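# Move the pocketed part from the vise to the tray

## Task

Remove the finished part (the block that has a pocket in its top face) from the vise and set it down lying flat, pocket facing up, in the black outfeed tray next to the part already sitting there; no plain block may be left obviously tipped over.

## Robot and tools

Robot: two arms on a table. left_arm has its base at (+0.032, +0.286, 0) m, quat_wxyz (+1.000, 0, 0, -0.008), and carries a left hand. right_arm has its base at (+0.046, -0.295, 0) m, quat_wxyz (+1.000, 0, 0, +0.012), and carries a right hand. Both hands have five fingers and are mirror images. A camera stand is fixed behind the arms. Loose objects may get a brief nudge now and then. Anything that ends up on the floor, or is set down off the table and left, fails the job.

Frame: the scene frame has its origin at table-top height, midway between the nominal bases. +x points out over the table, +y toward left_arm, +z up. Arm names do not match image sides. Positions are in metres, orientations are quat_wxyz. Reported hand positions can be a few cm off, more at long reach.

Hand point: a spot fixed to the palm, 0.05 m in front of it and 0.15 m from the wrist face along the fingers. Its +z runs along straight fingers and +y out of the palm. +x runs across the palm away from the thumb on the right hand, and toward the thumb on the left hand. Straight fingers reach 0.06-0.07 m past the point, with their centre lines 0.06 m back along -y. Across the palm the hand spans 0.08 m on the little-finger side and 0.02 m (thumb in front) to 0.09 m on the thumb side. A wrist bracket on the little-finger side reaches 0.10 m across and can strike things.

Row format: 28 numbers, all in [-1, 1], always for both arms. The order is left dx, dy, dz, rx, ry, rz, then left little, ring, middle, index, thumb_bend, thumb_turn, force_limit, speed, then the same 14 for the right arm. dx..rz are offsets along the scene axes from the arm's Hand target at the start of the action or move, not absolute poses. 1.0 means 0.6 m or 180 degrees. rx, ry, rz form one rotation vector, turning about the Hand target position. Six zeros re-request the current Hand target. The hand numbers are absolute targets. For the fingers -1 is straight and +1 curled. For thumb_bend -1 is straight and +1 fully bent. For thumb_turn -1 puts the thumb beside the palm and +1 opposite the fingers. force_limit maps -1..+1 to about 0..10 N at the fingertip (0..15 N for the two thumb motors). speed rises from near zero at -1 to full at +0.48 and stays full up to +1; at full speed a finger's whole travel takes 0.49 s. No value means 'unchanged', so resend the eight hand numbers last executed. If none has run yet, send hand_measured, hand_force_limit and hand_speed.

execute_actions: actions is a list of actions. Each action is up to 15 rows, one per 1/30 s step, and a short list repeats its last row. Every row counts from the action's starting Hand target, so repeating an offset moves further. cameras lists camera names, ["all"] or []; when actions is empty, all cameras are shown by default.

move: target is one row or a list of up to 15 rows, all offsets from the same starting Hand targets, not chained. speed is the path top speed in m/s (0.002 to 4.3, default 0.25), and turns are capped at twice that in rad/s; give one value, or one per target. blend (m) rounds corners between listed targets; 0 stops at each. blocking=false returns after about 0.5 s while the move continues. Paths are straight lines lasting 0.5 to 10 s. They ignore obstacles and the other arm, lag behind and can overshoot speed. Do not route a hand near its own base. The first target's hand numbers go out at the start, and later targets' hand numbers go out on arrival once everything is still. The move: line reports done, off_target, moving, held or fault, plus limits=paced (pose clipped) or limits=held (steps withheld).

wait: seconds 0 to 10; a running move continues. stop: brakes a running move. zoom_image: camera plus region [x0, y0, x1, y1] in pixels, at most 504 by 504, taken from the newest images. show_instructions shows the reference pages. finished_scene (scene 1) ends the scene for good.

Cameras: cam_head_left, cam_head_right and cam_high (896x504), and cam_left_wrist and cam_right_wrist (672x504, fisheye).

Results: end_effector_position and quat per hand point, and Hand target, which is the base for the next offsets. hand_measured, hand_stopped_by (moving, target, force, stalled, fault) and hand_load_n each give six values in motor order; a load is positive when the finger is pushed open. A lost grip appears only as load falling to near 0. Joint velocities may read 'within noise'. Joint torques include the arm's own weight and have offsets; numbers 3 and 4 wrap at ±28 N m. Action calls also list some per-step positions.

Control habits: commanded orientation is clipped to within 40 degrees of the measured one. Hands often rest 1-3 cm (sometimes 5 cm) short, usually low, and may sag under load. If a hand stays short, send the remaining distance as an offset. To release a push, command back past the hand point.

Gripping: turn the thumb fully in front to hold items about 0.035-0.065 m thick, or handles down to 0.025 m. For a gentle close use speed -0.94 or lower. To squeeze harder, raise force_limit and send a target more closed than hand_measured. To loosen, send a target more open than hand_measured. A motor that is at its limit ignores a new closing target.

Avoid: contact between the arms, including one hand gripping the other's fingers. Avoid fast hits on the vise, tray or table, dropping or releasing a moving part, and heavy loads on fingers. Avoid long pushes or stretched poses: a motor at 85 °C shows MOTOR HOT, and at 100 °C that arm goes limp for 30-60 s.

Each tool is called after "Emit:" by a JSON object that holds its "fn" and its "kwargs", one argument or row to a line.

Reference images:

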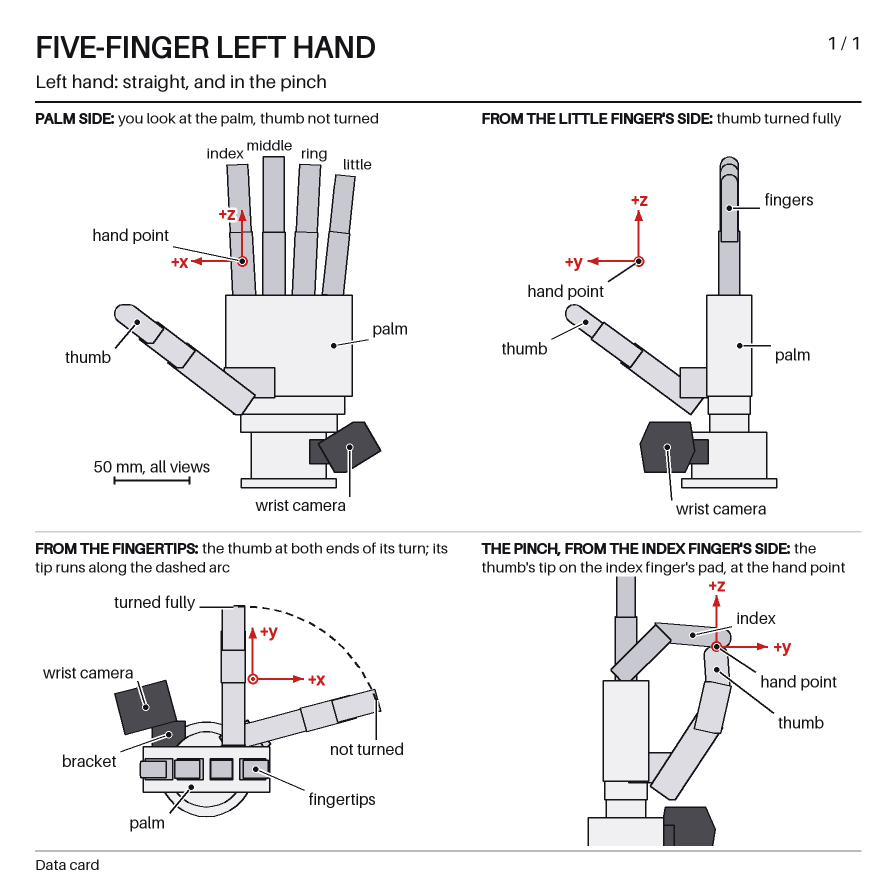

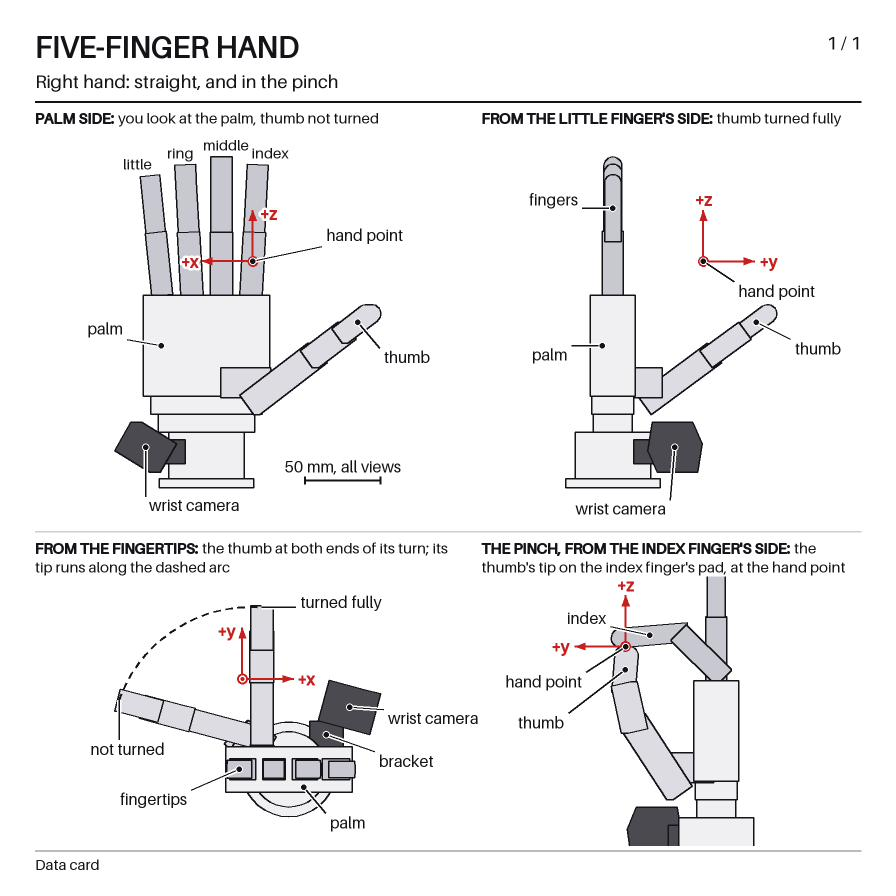

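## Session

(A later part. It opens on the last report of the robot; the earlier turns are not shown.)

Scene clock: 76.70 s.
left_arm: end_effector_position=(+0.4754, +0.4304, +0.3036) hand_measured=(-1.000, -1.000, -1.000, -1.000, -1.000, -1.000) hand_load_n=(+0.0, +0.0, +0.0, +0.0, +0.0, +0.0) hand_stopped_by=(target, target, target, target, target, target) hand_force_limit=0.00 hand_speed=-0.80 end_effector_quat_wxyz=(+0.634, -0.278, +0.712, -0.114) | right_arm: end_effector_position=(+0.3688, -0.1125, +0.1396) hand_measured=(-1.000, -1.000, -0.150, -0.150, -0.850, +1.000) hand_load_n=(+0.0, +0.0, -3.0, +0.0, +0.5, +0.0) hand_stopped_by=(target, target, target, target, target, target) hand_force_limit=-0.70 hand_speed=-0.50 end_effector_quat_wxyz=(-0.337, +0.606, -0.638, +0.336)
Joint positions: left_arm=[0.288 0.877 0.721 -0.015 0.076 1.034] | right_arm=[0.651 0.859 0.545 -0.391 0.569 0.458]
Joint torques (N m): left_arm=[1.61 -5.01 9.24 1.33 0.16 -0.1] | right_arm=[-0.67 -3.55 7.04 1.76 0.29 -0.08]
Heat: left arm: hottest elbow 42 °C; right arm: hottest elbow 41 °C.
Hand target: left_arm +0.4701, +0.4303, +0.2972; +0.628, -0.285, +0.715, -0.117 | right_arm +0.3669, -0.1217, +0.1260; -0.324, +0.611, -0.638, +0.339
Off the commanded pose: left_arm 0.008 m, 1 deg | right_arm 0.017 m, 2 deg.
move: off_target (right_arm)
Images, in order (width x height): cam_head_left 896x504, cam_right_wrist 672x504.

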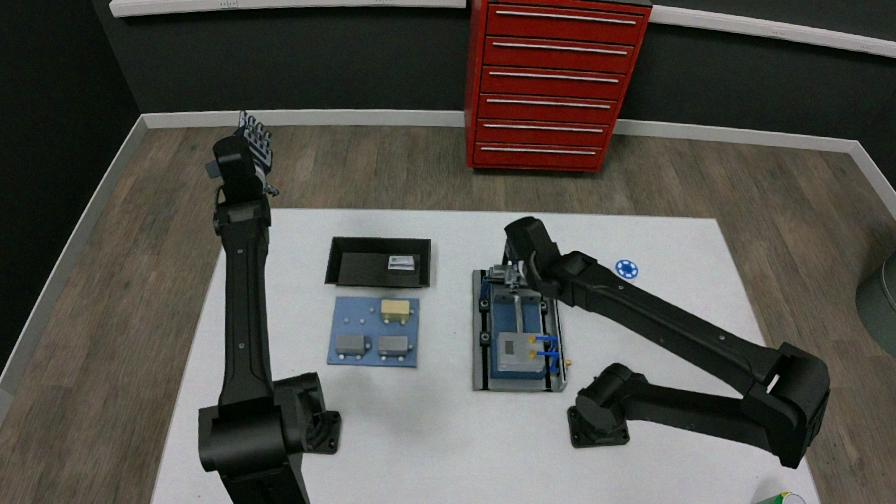

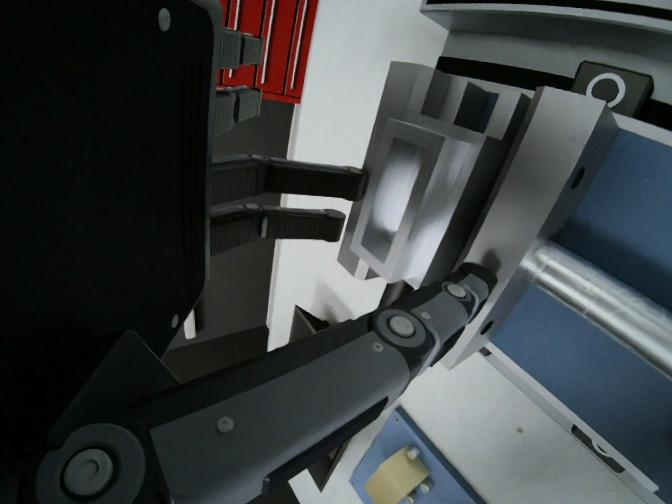

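Emit:
{"fn": "move", "kwargs": {
  "target": [
    [0,0,0,0,0,0, -1,-1,-1,-1,-1,-1,0,-0.8, -0.002,0.012,0.098,0,0,0,-1,-1,-0.15,-0.15,-0.85,1,-0.7,-0.5],
    [0,0,0,0,0,0, -1,-1,-1,-1,-1,-1,0,-0.8, -0.005,0.011,0.025,0,0,0,-1,-1,-0.15,-0.15,-0.85,1,-0.7,-0.5]
  ],
  "cameras": ["cam_head_left","cam_right_wrist"],
  "speed": 0.06
}}

Emit:
{"fn": "zoom_image", "kwargs": {
  "camera": "cam_right_wrist",
  "region": [280, 60, 580, 360]
}}

Emit:
{"fn": "zoom_image", "kwargs": {
  "camera": "cam_head_left",
  "region": [480, 250, 560, 314]
}}

Scene clock: 89.43 s.
left_arm: end_effector_position=(+0.4754, +0.4304, +0.3036) hand_measured=(-1.000, -1.000, -1.000, -1.000, -1.000, -1.000) hand_load_n=(+0.0, +0.0, +0.0, +0.0, +0.0, +0.0) hand_stopped_by=(target, target, target, target, target, target) hand_force_limit=0.00 hand_speed=-0.80 end_effector_quat_wxyz=(+0.634, -0.278, +0.712, -0.114) | right_arm: end_effector_position=(+0.3653, -0.1184, +0.1454) hand_measured=(-1.000, -1.000, -0.150, -0.150, -0.850, +1.000) hand_load_n=(+0.0, +0.0, +0.0, +0.0, +0.0, +0.5) hand_stopped_by=(target, target, target, target, target, target) hand_force_limit=-0.70 hand_speed=-0.50 end_effector_quat_wxyz=(-0.322, +0.610, -0.639, +0.340)
Joint positions: left_arm=[0.288 0.877 0.721 -0.015 0.076 1.034] | right_arm=[0.651 0.849 0.569 -0.456 0.582 0.458]
Joint torques (N m): left_arm=[1.73 -4.89 9.24 1.26 0.17 -0.1] | right_arm=[2.26 -3.6 8.13 1.85 0.6 0.09]
Heat: left arm: hottest elbow 43 °C; right arm: hottest elbow 42 °C.
Hand target: left_arm +0.4701, +0.4303, +0.2972; +0.628, -0.285, +0.715, -0.117 | right_arm +0.3638, -0.1151, +0.1409; -0.324, +0.611, -0.638, +0.339
Off the commanded pose: left_arm 0.008 m, 1 deg | right_arm 0.006 m, 0 deg.
move: done
Images, in order (width x height): cam_head_left 896x504, cam_right_wrist 672x504.

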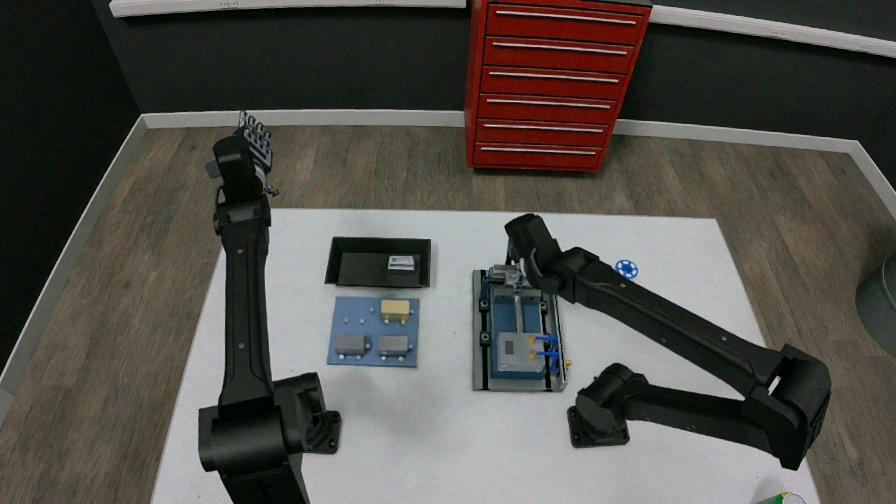

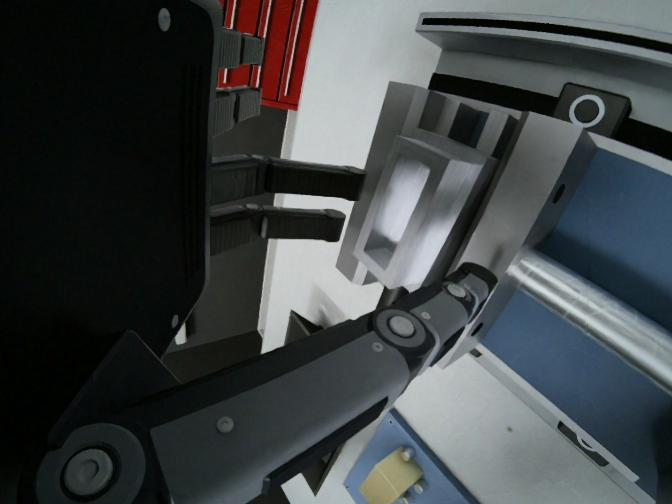

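Scaled by 1.680 from the camera's 672x504 image, which has a finer 960x720 frame.

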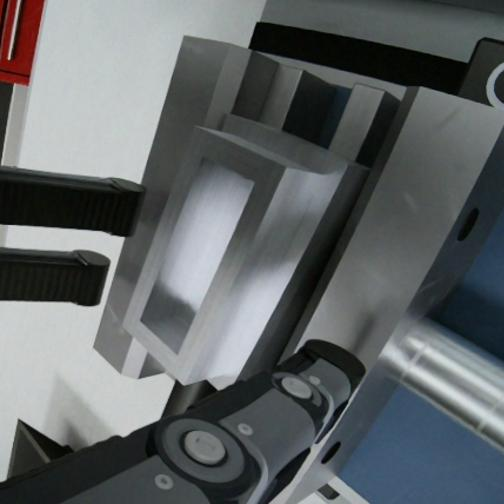

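Scaled by 6.300 from the camera's 896x504 image, which has a finer 1280x720 frame.

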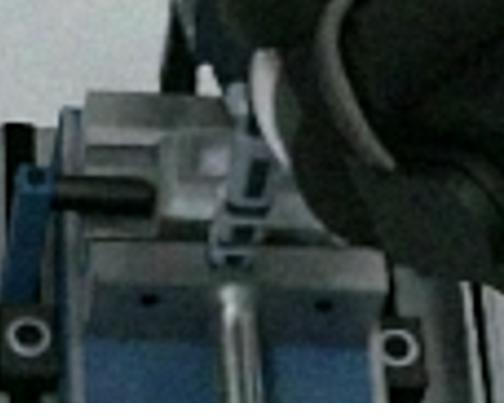

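Emit:
{"fn": "zoom_image", "kwargs": {
  "camera": "cam_right_wrist",
  "region": [330, 110, 490, 300]
}}

Scaled by 2.653 from the camera's 672x504 image, which has a finer 960x720 frame.

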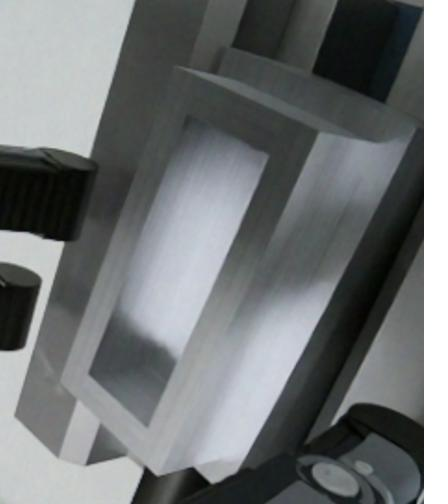

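Emit:
{"fn": "move", "kwargs": {
  "target": [0,0,0,0,0,0, -1,-1,-1,-1,-1,-1,0,-0.8, 0,0,-0.014,0,0,0,-1,-1,-0.25,-0.25,-0.85,1,-0.7,-0.5],
  "cameras": ["cam_head_left","cam_right_wrist"],
  "speed": 0.06
}}

Emit:
{"fn": "zoom_image", "kwargs": {
  "camera": "cam_right_wrist",
  "region": [300, 90, 520, 310]
}}

Emit:
{"fn": "zoom_image", "kwargs": {
  "camera": "cam_head_left",
  "region": [480, 250, 560, 314]
}}

Scene clock: 92.20 s.
left_arm: end_effector_position=(+0.4754, +0.4304, +0.3036) hand_measured=(-1.000, -1.000, -1.000, -1.000, -1.000, -1.000) hand_load_n=(+0.0, +0.0, +0.0, +0.0, +0.0, +0.0) hand_stopped_by=(target, target, target, target, target, target) hand_force_limit=0.00 hand_speed=-0.80 end_effector_quat_wxyz=(+0.634, -0.278, +0.712, -0.114) | right_arm: end_effector_position=(+0.3664, -0.1179, +0.1396) hand_measured=(-1.000, -1.000, -0.250, -0.250, -0.850, +1.000) hand_load_n=(-0.5, -0.5, +0.0, +0.0, +0.0, +0.0) hand_stopped_by=(target, target, target, target, target, target) hand_force_limit=-0.70 hand_speed=-0.50 end_effector_quat_wxyz=(-0.324, +0.608, -0.639, +0.341)
Joint positions: left_arm=[0.288 0.877 0.721 -0.015 0.076 1.034] | right_arm=[0.651 0.857 0.553 -0.427 0.583 0.458]
Joint torques (N m): left_arm=[1.67 -4.95 9.25 1.31 0.17 -0.1] | right_arm=[2.02 -3.55 7.84 1.95 0.59 0.1]
Heat: left arm: hottest elbow 43 °C; right arm: hottest elbow 42 °C.
Hand target: left_arm +0.4701, +0.4303, +0.2972; +0.628, -0.285, +0.715, -0.117 | right_arm +0.3638, -0.1151, +0.1326; -0.324, +0.611, -0.638, +0.339
Off the commanded pose: left_arm 0.008 m, 1 deg | right_arm 0.008 m, 0 deg.
move: done
Images, in order (width x height): cam_head_left 896x504, cam_right_wrist 672x504.

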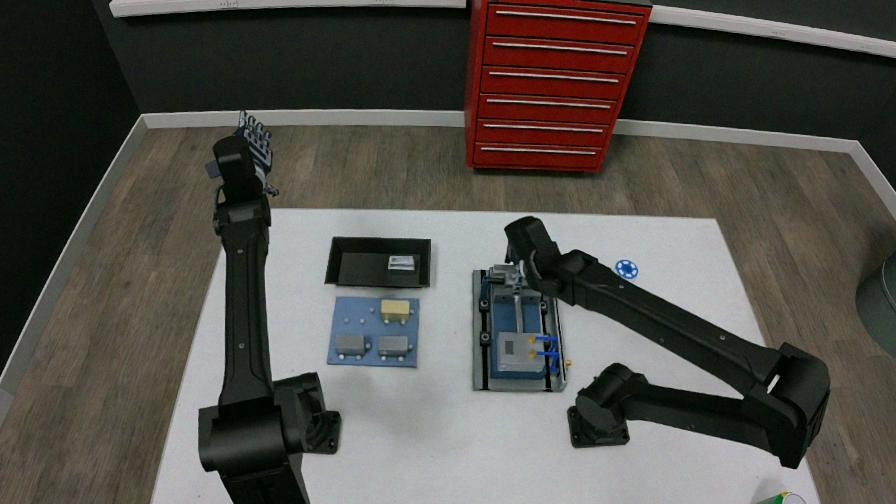

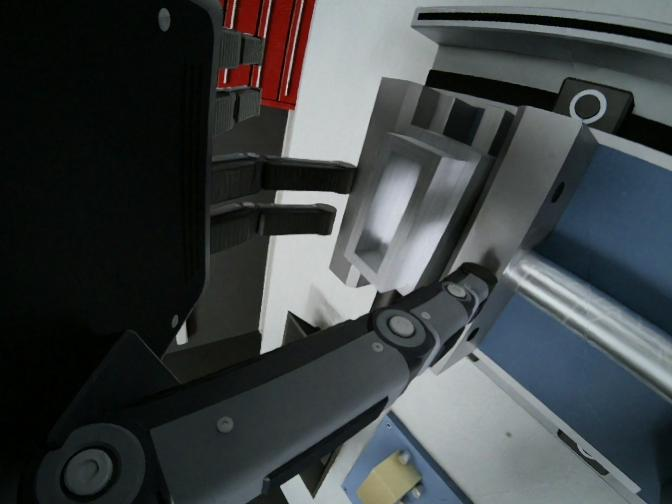

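Scaled by 2.291 from the camera's 672x504 image, which has a finer 960x720 frame.

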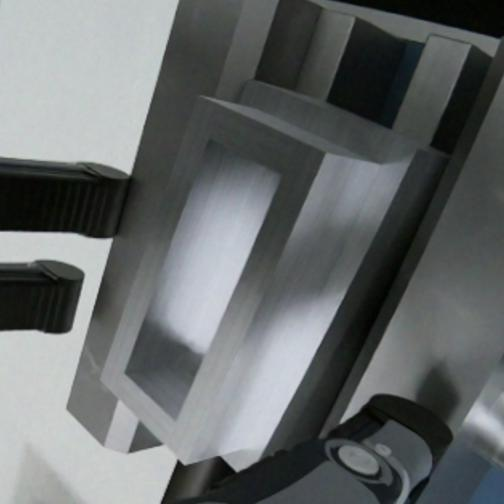

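Scaled by 6.300 from the camera's 896x504 image, which has a finer 1280x720 frame.

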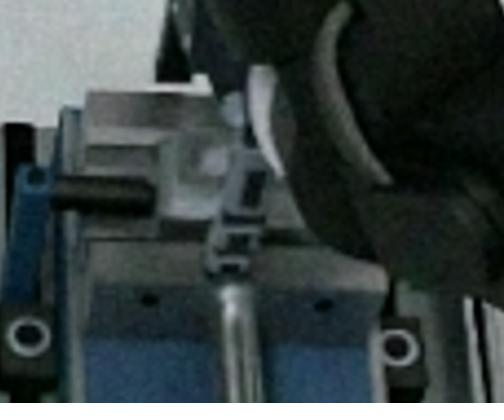

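Emit:
{"fn": "move", "kwargs": {
  "target": [0,0,0,0,0,0, -1,-1,-1,-1,-1,-1,0,-0.8, 0,0,0,0,0,0,-1,-1,-0.25,-0.25,-0.5,1,-0.8,-0.93],
  "cameras": ["cam_head_left","cam_right_wrist"],
  "speed": 0.06
}}

Emit:
{"fn": "zoom_image", "kwargs": {
  "camera": "cam_right_wrist",
  "region": [300, 90, 520, 310]
}}

Emit:
{"fn": "zoom_image", "kwargs": {
  "camera": "cam_head_left",
  "region": [480, 250, 560, 314]
}}

Scene clock: 96.37 s.
left_arm: end_effector_position=(+0.4754, +0.4304, +0.3036) hand_measured=(-1.000, -1.000, -1.000, -1.000, -1.000, -1.000) hand_load_n=(+0.0, +0.0, +0.0, +0.0, +0.0, +0.0) hand_stopped_by=(target, target, target, target, target, target) hand_force_limit=0.00 hand_speed=-0.80 end_effector_quat_wxyz=(+0.634, -0.278, +0.712, -0.114) | right_arm: end_effector_position=(+0.3664, -0.1179, +0.1396) hand_measured=(-1.000, -1.000, -0.250, -0.250, -0.500, +1.000) hand_load_n=(+0.0, +0.0, +0.0, +0.0, +1.0, +0.5) hand_stopped_by=(target, target, target, target, target, target) hand_force_limit=-0.80 hand_speed=-0.93 end_effector_quat_wxyz=(-0.324, +0.608, -0.639, +0.341)
Joint positions: left_arm=[0.288 0.877 0.721 -0.015 0.076 1.034] | right_arm=[0.651 0.857 0.553 -0.427 0.583 0.458]
Joint torques (N m): left_arm=[1.67 -4.95 9.28 1.28 0.17 -0.1] | right_arm=[1.96 -3.55 7.77 1.74 0.53 0.11]
Heat: left arm: hottest elbow 43 °C; right arm: hottest elbow 42 °C.
Hand target: left_arm +0.4701, +0.4303, +0.2972; +0.628, -0.285, +0.715, -0.117 | right_arm +0.3638, -0.1151, +0.1326; -0.324, +0.611, -0.638, +0.339
Off the commanded pose: left_arm 0.008 m, 1 deg | right_arm 0.008 m, 0 deg.
move: done
Images, in order (width x height): cam_head_left 896x504, cam_right_wrist 672x504.

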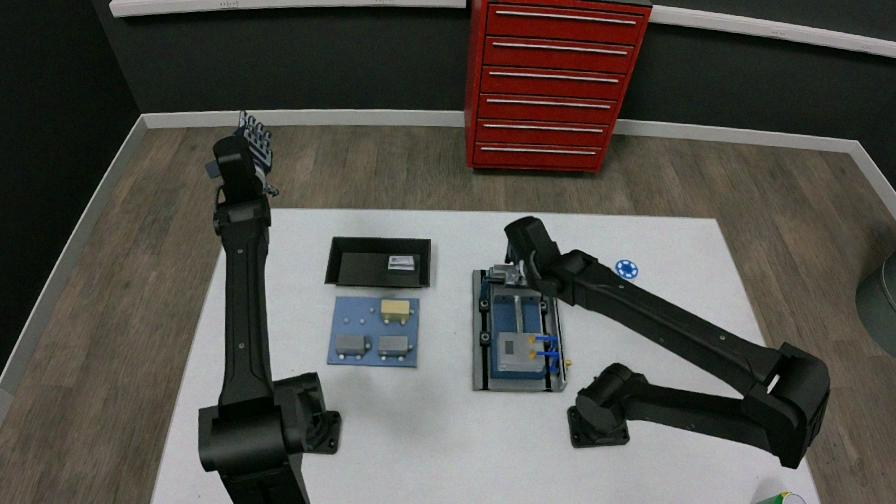

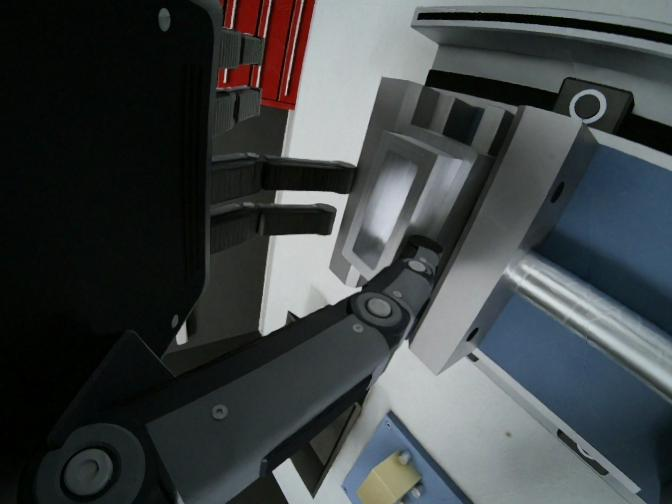

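Scaled by 2.291 from the camera's 672x504 image, which has a finer 960x720 frame.

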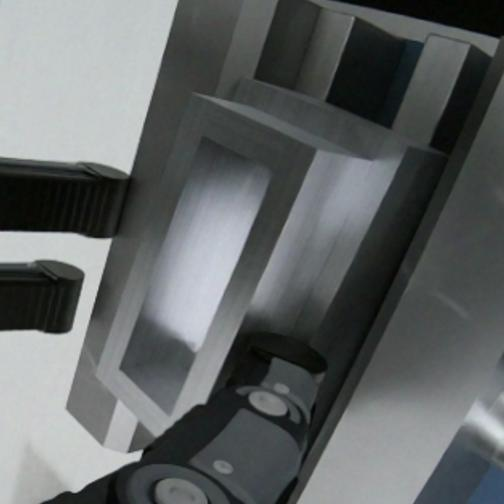

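Scaled by 6.300 from the camera's 896x504 image, which has a finer 1280x720 frame.

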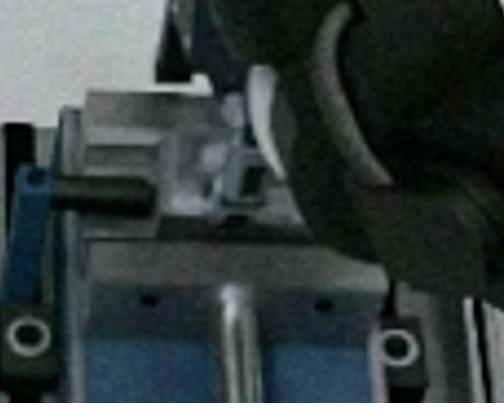

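Emit:
{"fn": "move", "kwargs": {
  "target": [0,0,0,0,0,0, -1,-1,-1,-1,-1,-1,0,-0.8, 0,0,0,0,0,0,-1,-1,0.3,0.3,-0.5,1,-0.5,-0.93],
  "cameras": ["cam_head_left","cam_right_wrist"],
  "speed": 0.06
}}

Emit:
{"fn": "zoom_image", "kwargs": {
  "camera": "cam_right_wrist",
  "region": [300, 90, 520, 310]
}}

Emit:
{"fn": "zoom_image", "kwargs": {
  "camera": "cam_head_left",
  "region": [480, 250, 560, 314]
}}

Scene clock: 100.67 s.
left_arm: end_effector_position=(+0.4754, +0.4304, +0.3036) hand_measured=(-1.000, -1.000, -1.000, -1.000, -1.000, -1.000) hand_load_n=(+0.0, +0.0, +0.0, +0.0, +0.0, +0.0) hand_stopped_by=(target, target, target, target, target, target) hand_force_limit=0.00 hand_speed=-0.80 end_effector_quat_wxyz=(+0.634, -0.278, +0.712, -0.114) | right_arm: end_effector_position=(+0.3670, -0.1175, +0.1402) hand_measured=(-1.000, -1.000, +0.038, +0.102, -0.502, +1.000) hand_load_n=(+0.0, +0.0, +2.0, +3.0, +4.0, -1.0) hand_stopped_by=(target, target, force, force, target, target) hand_force_limit=-0.50 hand_speed=-0.93 end_effector_quat_wxyz=(-0.326, +0.607, -0.639, +0.341)
Joint positions: left_arm=[0.288 0.877 0.721 -0.015 0.076 1.034] | right_arm=[0.651 0.857 0.553 -0.423 0.584 0.458]
Joint torques (N m): left_arm=[1.61 -5.01 9.26 1.31 0.16 -0.1] | right_arm=[1.96 -3.43 7.76 1.74 0.55 0.1]
Heat: left arm: hottest elbow 43 °C; right arm: hottest elbow 41 °C.
Hand target: left_arm +0.4701, +0.4303, +0.2972; +0.628, -0.285, +0.715, -0.117 | right_arm +0.3639, -0.1151, +0.1326; -0.324, +0.611, -0.638, +0.339
Off the commanded pose: left_arm 0.008 m, 1 deg | right_arm 0.009 m, 1 deg.
move: done
Images, in order (width x height): cam_head_left 896x504, cam_right_wrist 672x504.

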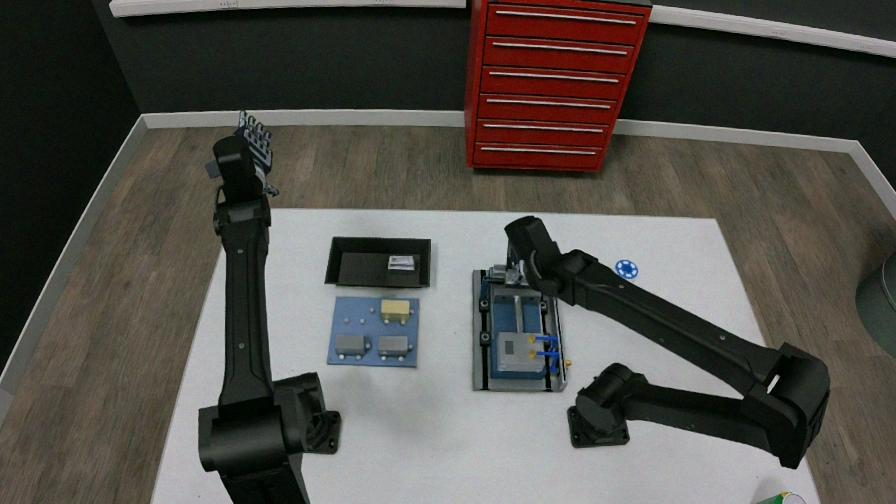

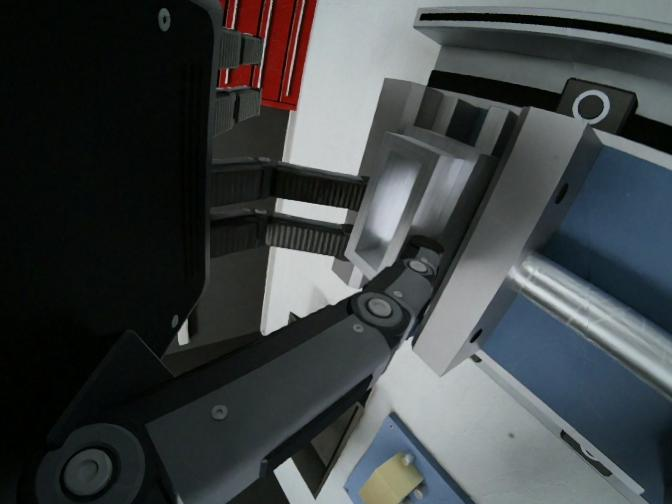

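Scaled by 2.291 from the camera's 672x504 image, which has a finer 960x720 frame.

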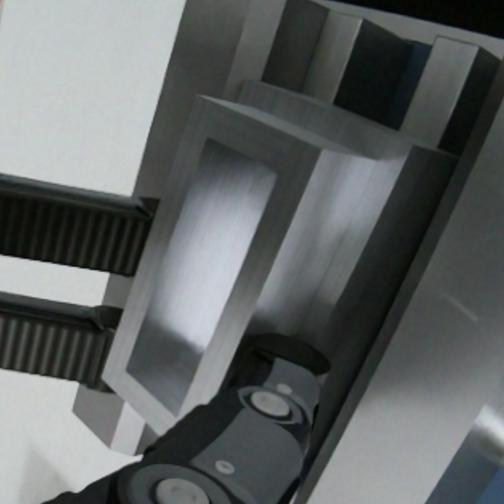

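Scaled by 6.300 from the camera's 896x504 image, which has a finer 1280x720 frame.

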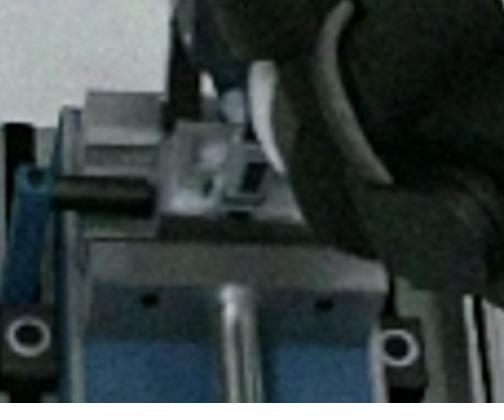

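Emit:
{"fn": "move", "kwargs": {
  "target": [0,0,0,0,0,0, -1,-1,-1,-1,-1,-1,0,-0.8, 0,0,0,0,0,0,-1,-1,0.35,0.35,-0.4,1,0.1,-0.92],
  "cameras": ["cam_head_left","cam_right_wrist"],
  "speed": 0.06
}}

Emit:
{"fn": "zoom_image", "kwargs": {
  "camera": "cam_right_wrist",
  "region": [300, 90, 520, 310]
}}

Scene clock: 101.63 s.
left_arm: end_effector_position=(+0.4754, +0.4304, +0.3036) hand_measured=(-1.000, -1.000, -1.000, -1.000, -1.000, -1.000) hand_load_n=(+0.0, +0.0, +0.0, +0.0, +0.0, +0.0) hand_stopped_by=(target, target, target, target, target, target) hand_force_limit=0.00 hand_speed=-0.80 end_effector_quat_wxyz=(+0.634, -0.278, +0.712, -0.114) | right_arm: end_effector_position=(+0.3671, -0.1177, +0.1403) hand_measured=(-1.000, -1.000, +0.058, +0.116, -0.498, +1.000) hand_load_n=(+0.0, +0.0, +4.0, +5.5, +8.0, -1.0) hand_stopped_by=(target, target, force, force, force, target) hand_force_limit=0.10 hand_speed=-0.92 end_effector_quat_wxyz=(-0.326, +0.607, -0.639, +0.342)
Joint positions: left_arm=[0.288 0.877 0.721 -0.015 0.076 1.034] | right_arm=[0.651 0.857 0.553 -0.423 0.585 0.458]
Joint torques (N m): left_arm=[1.85 -4.84 9.26 1.32 0.17 -0.1] | right_arm=[1.79 -3.55 7.84 1.78 0.5 0.08]
Heat: left arm: hottest elbow 43 °C; right arm: hottest elbow 41 °C.
Hand target: left_arm +0.4701, +0.4303, +0.2972; +0.628, -0.285, +0.715, -0.117 | right_arm +0.3638, -0.1151, +0.1326; -0.324, +0.611, -0.638, +0.339
Off the commanded pose: left_arm 0.008 m, 1 deg | right_arm 0.009 m, 1 deg.
move: done
Images, in order (width x height): cam_head_left 896x504, cam_right_wrist 672x504.

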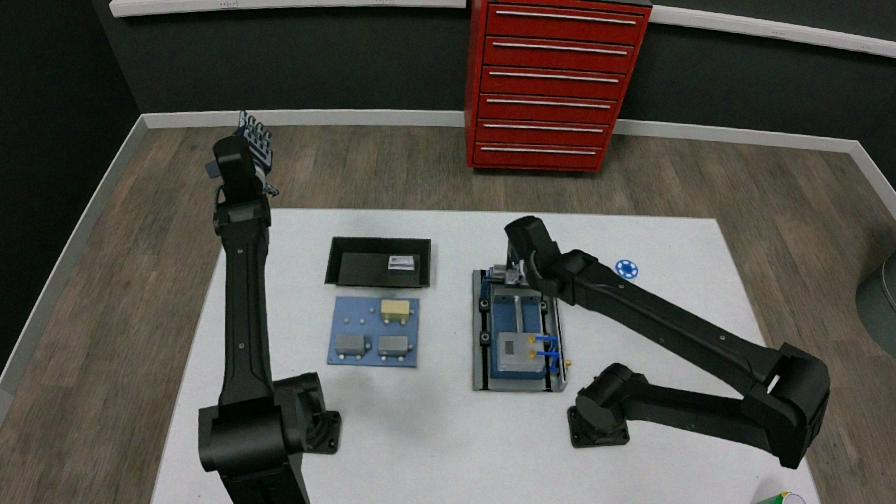

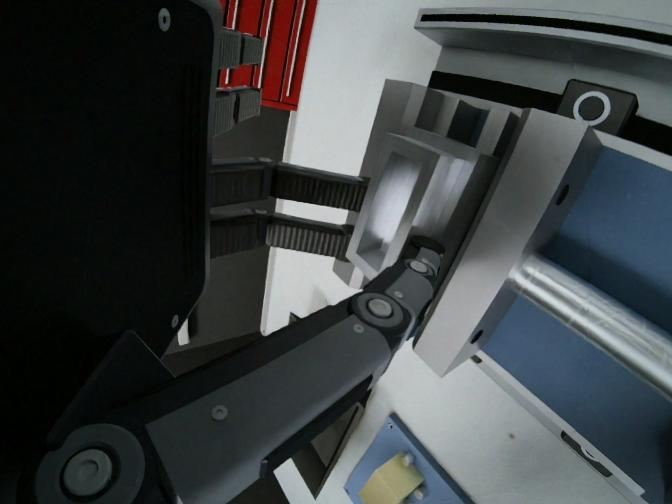

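Scaled by 2.291 from the camera's 672x504 image, which has a finer 960x720 frame.

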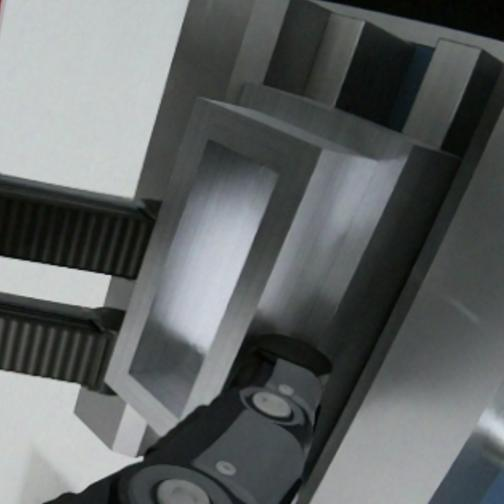

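Emit:
{"fn": "move", "kwargs": {
  "target": [0,0,0,0,0,0, -1,-1,-1,-1,-1,-1,0,-0.8, 0.009,0.007,0.02,0,0,0,-1,-1,0.35,0.35,-0.4,1,0.1,-0.92],
  "cameras": [],
  "speed": 0.04
}}

Emit:
{"fn": "move", "kwargs": {
  "target": [0,0,0,0,0,0, -1,-1,-1,-1,-1,-1,0,-0.8, 0.009,0.007,0.02,0,0,0,-1,-1,0.35,0.35,-0.4,1,0.1,-0.92],
  "cameras": ["cam_head_left","cam_right_wrist"],
  "speed": 0.04
}}

Emit:
{"fn": "zoom_image", "kwargs": {
  "camera": "cam_right_wrist",
  "region": [300, 90, 520, 310]
}}

Scene clock: 103.33 s.
left_arm: end_effector_position=(+0.4754, +0.4304, +0.3036) hand_measured=(-1.000, -1.000, -1.000, -1.000, -1.000, -1.000) hand_load_n=(+0.0, +0.0, +0.0, +0.0, -0.5, +0.0) hand_stopped_by=(target, target, target, target, target, target) hand_force_limit=0.00 hand_speed=-0.80 end_effector_quat_wxyz=(+0.634, -0.278, +0.712, -0.114) | right_arm: end_effector_position=(+0.3668, -0.1180, +0.1395) hand_measured=(-1.000, -1.000, +0.058, +0.116, -0.498, +1.000) hand_load_n=(+0.0, +0.0, +4.0, +4.5, +8.5, -1.5) hand_stopped_by=(target, target, force, force, force, target) hand_force_limit=0.10 hand_speed=-0.92 end_effector_quat_wxyz=(-0.324, +0.608, -0.639, +0.342)
Joint positions: left_arm=[0.288 0.877 0.721 -0.015 0.076 1.034] | right_arm=[0.651 0.858 0.553 -0.425 0.585 0.458]
Joint torques (N m): left_arm=[1.67 -5.01 9.26 1.29 0.17 -0.11] | right_arm=[2.32 -2.84 10.63 0.88 0.46 0.07]
Heat: left arm: hottest elbow 43 °C; right arm: hottest elbow 41 °C.
Hand target: left_arm +0.4701, +0.4303, +0.2972; +0.628, -0.285, +0.715, -0.117 | right_arm +0.3692, -0.1109, +0.1446; -0.324, +0.611, -0.638, +0.339
Off the commanded pose: left_arm 0.008 m, 1 deg | right_arm 0.009 m, 0 deg.
move: done
No camera images: "cameras" was empty.

Scene clock: 104.10 s.
left_arm: end_effector_position=(+0.4754, +0.4304, +0.3036) hand_measured=(-1.000, -1.000, -1.000, -1.000, -1.000, -1.000) hand_load_n=(+0.0, +0.0, +0.0, +0.0, +0.0, +0.0) hand_stopped_by=(target, target, target, target, target, target) hand_force_limit=0.00 hand_speed=-0.80 end_effector_quat_wxyz=(+0.634, -0.278, +0.712, -0.114) | right_arm: end_effector_position=(+0.3673, -0.1177, +0.1395) hand_measured=(-1.000, -1.000, +0.058, +0.116, -0.498, +1.000) hand_load_n=(+0.0, +0.0, +4.0, +4.5, +8.0, -1.5) hand_stopped_by=(target, target, force, force, force, target) hand_force_limit=0.10 hand_speed=-0.92 end_effector_quat_wxyz=(-0.316, +0.612, -0.639, +0.341)
Joint positions: left_arm=[0.288 0.877 0.721 -0.015 0.076 1.034] | right_arm=[0.651 0.871 0.569 -0.447 0.585 0.458]
Joint torques (N m): left_arm=[1.73 -5.13 9.28 1.32 0.17 -0.1] | right_arm=[1.85 -3.19 12.16 0.79 0.45 0.09]
Heat: left arm: hottest elbow 43 °C; right arm: hottest elbow 42 °C.
Hand target: left_arm +0.4701, +0.4303, +0.2972; +0.628, -0.285, +0.715, -0.117 | right_arm +0.3747, -0.1067, +0.1567; -0.324, +0.611, -0.638, +0.339
Off the commanded pose: left_arm 0.008 m, 1 deg | right_arm 0.022 m, 1 deg.
move: off_target (right_arm)
Images, in order (width x height): cam_head_left 896x504, cam_right_wrist 672x504.

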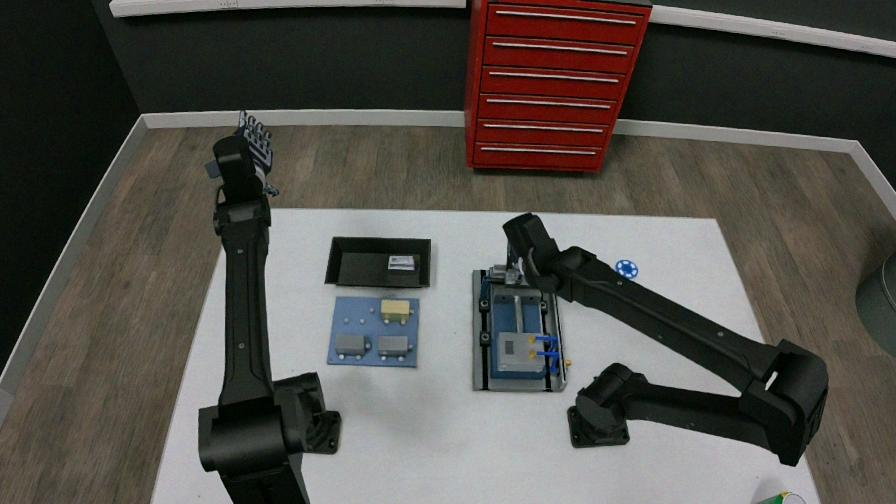

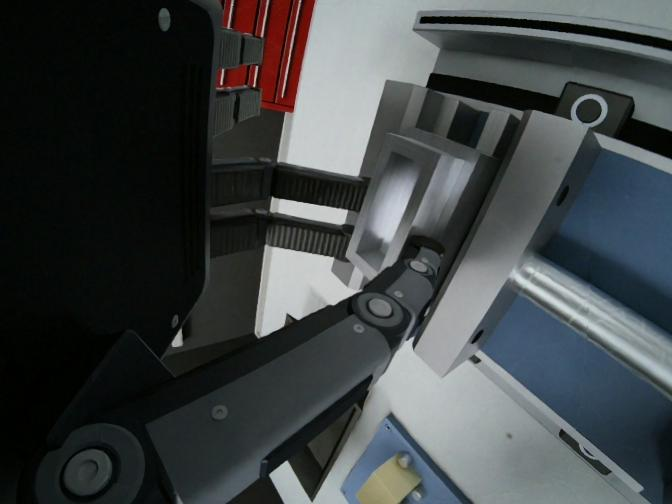

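Scaled by 2.291 from the camera's 672x504 image, which has a finer 960x720 frame.

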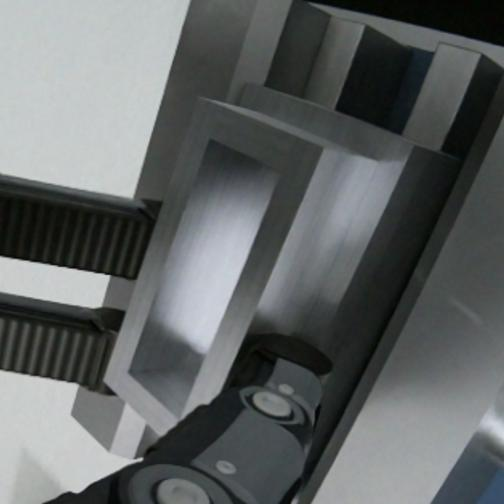

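Emit:
{"fn": "move", "kwargs": {
  "target": [0,0,0,0,0,0, -1,-1,-1,-1,-1,-1,0,-0.8, 0.005,0.003,0.015,0,0,0,-1,-1,0.35,0.35,-0.4,1,0.1,-0.92],
  "cameras": [],
  "speed": 0.04
}}

Emit:
{"fn": "move", "kwargs": {
  "target": [0,0,0,0,0,0, -1,-1,-1,-1,-1,-1,0,-0.8, 0.002,0.0,0.02,0,0,0,-1,-1,0.35,0.35,-0.4,1,0.1,-0.92],
  "cameras": ["cam_head_left","cam_right_wrist"],
  "speed": 0.04
}}

Emit:
{"fn": "zoom_image", "kwargs": {
  "camera": "cam_right_wrist",
  "region": [300, 90, 520, 310]
}}

Emit:
{"fn": "zoom_image", "kwargs": {
  "camera": "cam_head_left",
  "region": [480, 250, 560, 314]
}}

Scene clock: 105.43 s.
left_arm: end_effector_position=(+0.4754, +0.4304, +0.3036) hand_measured=(-1.000, -1.000, -1.000, -1.000, -1.000, -1.000) hand_load_n=(+0.0, -0.5, +0.0, +0.0, +0.0, +0.0) hand_stopped_by=(target, target, target, target, target, target) hand_force_limit=0.00 hand_speed=-0.80 end_effector_quat_wxyz=(+0.634, -0.278, +0.712, -0.114) | right_arm: end_effector_position=(+0.3660, -0.1186, +0.1401) hand_measured=(-1.000, -1.000, +0.058, +0.116, -0.498, +1.000) hand_load_n=(+0.0, +0.0, +2.0, +4.5, +7.0, -2.5) hand_stopped_by=(target, target, force, force, force, target) hand_force_limit=0.10 hand_speed=-0.92 end_effector_quat_wxyz=(-0.307, +0.617, -0.640, +0.340)
Joint positions: left_arm=[0.288 0.877 0.721 -0.015 0.076 1.034] | right_arm=[0.651 0.877 0.582 -0.476 0.585 0.458]
Joint torques (N m): left_arm=[1.73 -4.95 9.25 1.29 0.17 -0.11] | right_arm=[1.85 -3.37 13.18 0.95 0.37 0.08]
Heat: left arm: hottest elbow 43 °C; right arm: hottest elbow 42 °C.
Hand target: left_arm +0.4701, +0.4303, +0.2972; +0.628, -0.285, +0.715, -0.117 | right_arm +0.3776, -0.1049, +0.1655; -0.324, +0.611, -0.638, +0.339
Off the commanded pose: left_arm 0.008 m, 1 deg | right_arm 0.031 m, 2 deg.
move: off_target (right_arm)
No camera images: "cameras" was empty.

Scene clock: 106.20 s.
left_arm: end_effector_position=(+0.4754, +0.4304, +0.3036) hand_measured=(-1.000, -1.000, -1.000, -1.000, -1.000, -1.000) hand_load_n=(+0.0, +0.0, +0.0, +0.0, +0.0, +0.0) hand_stopped_by=(target, target, target, target, target, target) hand_force_limit=0.00 hand_speed=-0.80 end_effector_quat_wxyz=(+0.634, -0.278, +0.712, -0.114) | right_arm: end_effector_position=(+0.3635, -0.1201, +0.1424) hand_measured=(-1.000, -1.000, +0.058, +0.116, -0.498, +1.000) hand_load_n=(+0.0, +0.0, +0.5, +4.0, +4.5, -0.5) hand_stopped_by=(target, target, force, force, force, target) hand_force_limit=0.10 hand_speed=-0.92 end_effector_quat_wxyz=(-0.297, +0.623, -0.640, +0.338)
Joint positions: left_arm=[0.288 0.877 0.721 -0.015 0.076 1.034] | right_arm=[0.651 0.877 0.598 -0.513 0.583 0.458]
Joint torques (N m): left_arm=[1.79 -4.84 9.26 1.29 0.16 -0.1] | right_arm=[1.79 -4.37 14.13 0.94 0.43 0.05]
Heat: left arm: hottest elbow 43 °C; right arm: hottest elbow 42 °C.
Hand target: left_arm +0.4701, +0.4303, +0.2972; +0.628, -0.285, +0.715, -0.117 | right_arm +0.3788, -0.1049, +0.1775; -0.324, +0.611, -0.638, +0.339
Off the commanded pose: left_arm 0.008 m, 1 deg | right_arm 0.041 m, 3 deg.
move: off_target (right_arm)
Images, in order (width x height): cam_head_left 896x504, cam_right_wrist 672x504.

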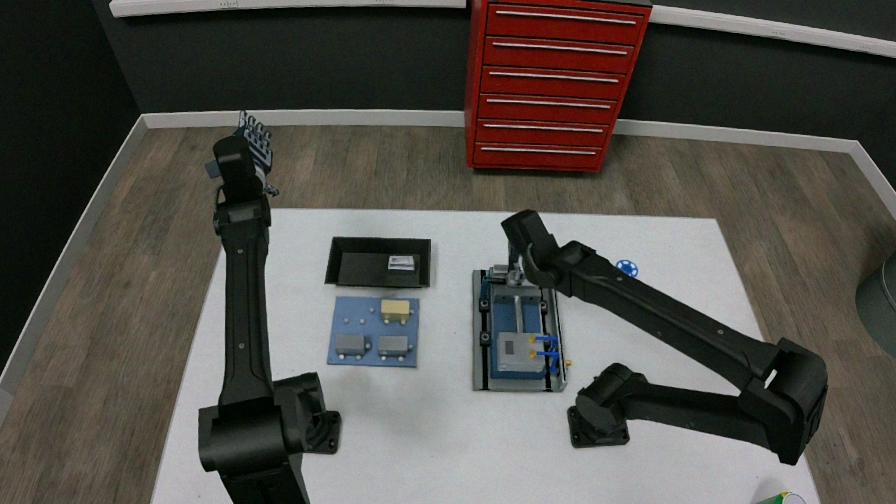

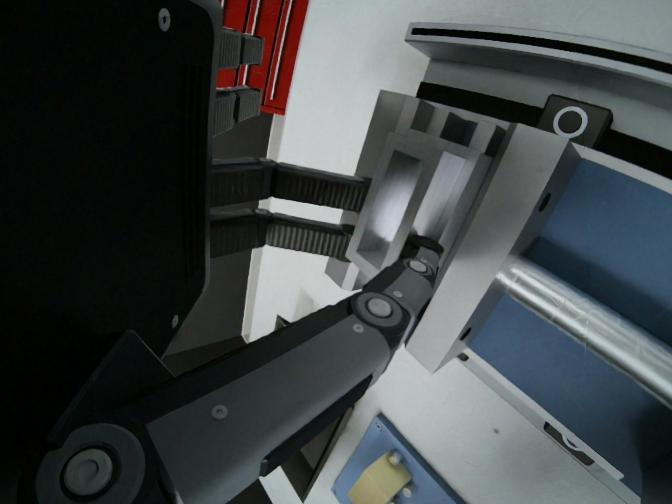

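Scaled by 2.291 from the camera's 672x504 image, which has a finer 960x720 frame.

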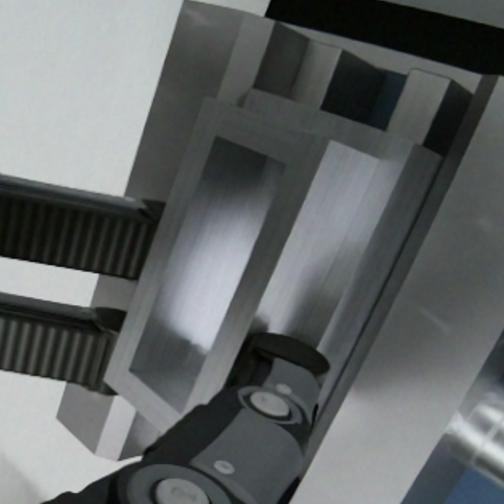

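Scaled by 6.300 from the camera's 896x504 image, which has a finer 1280x720 frame.

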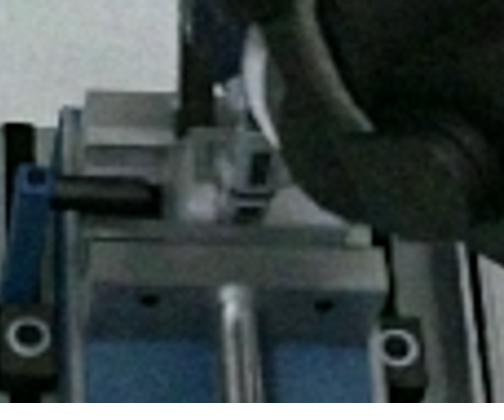

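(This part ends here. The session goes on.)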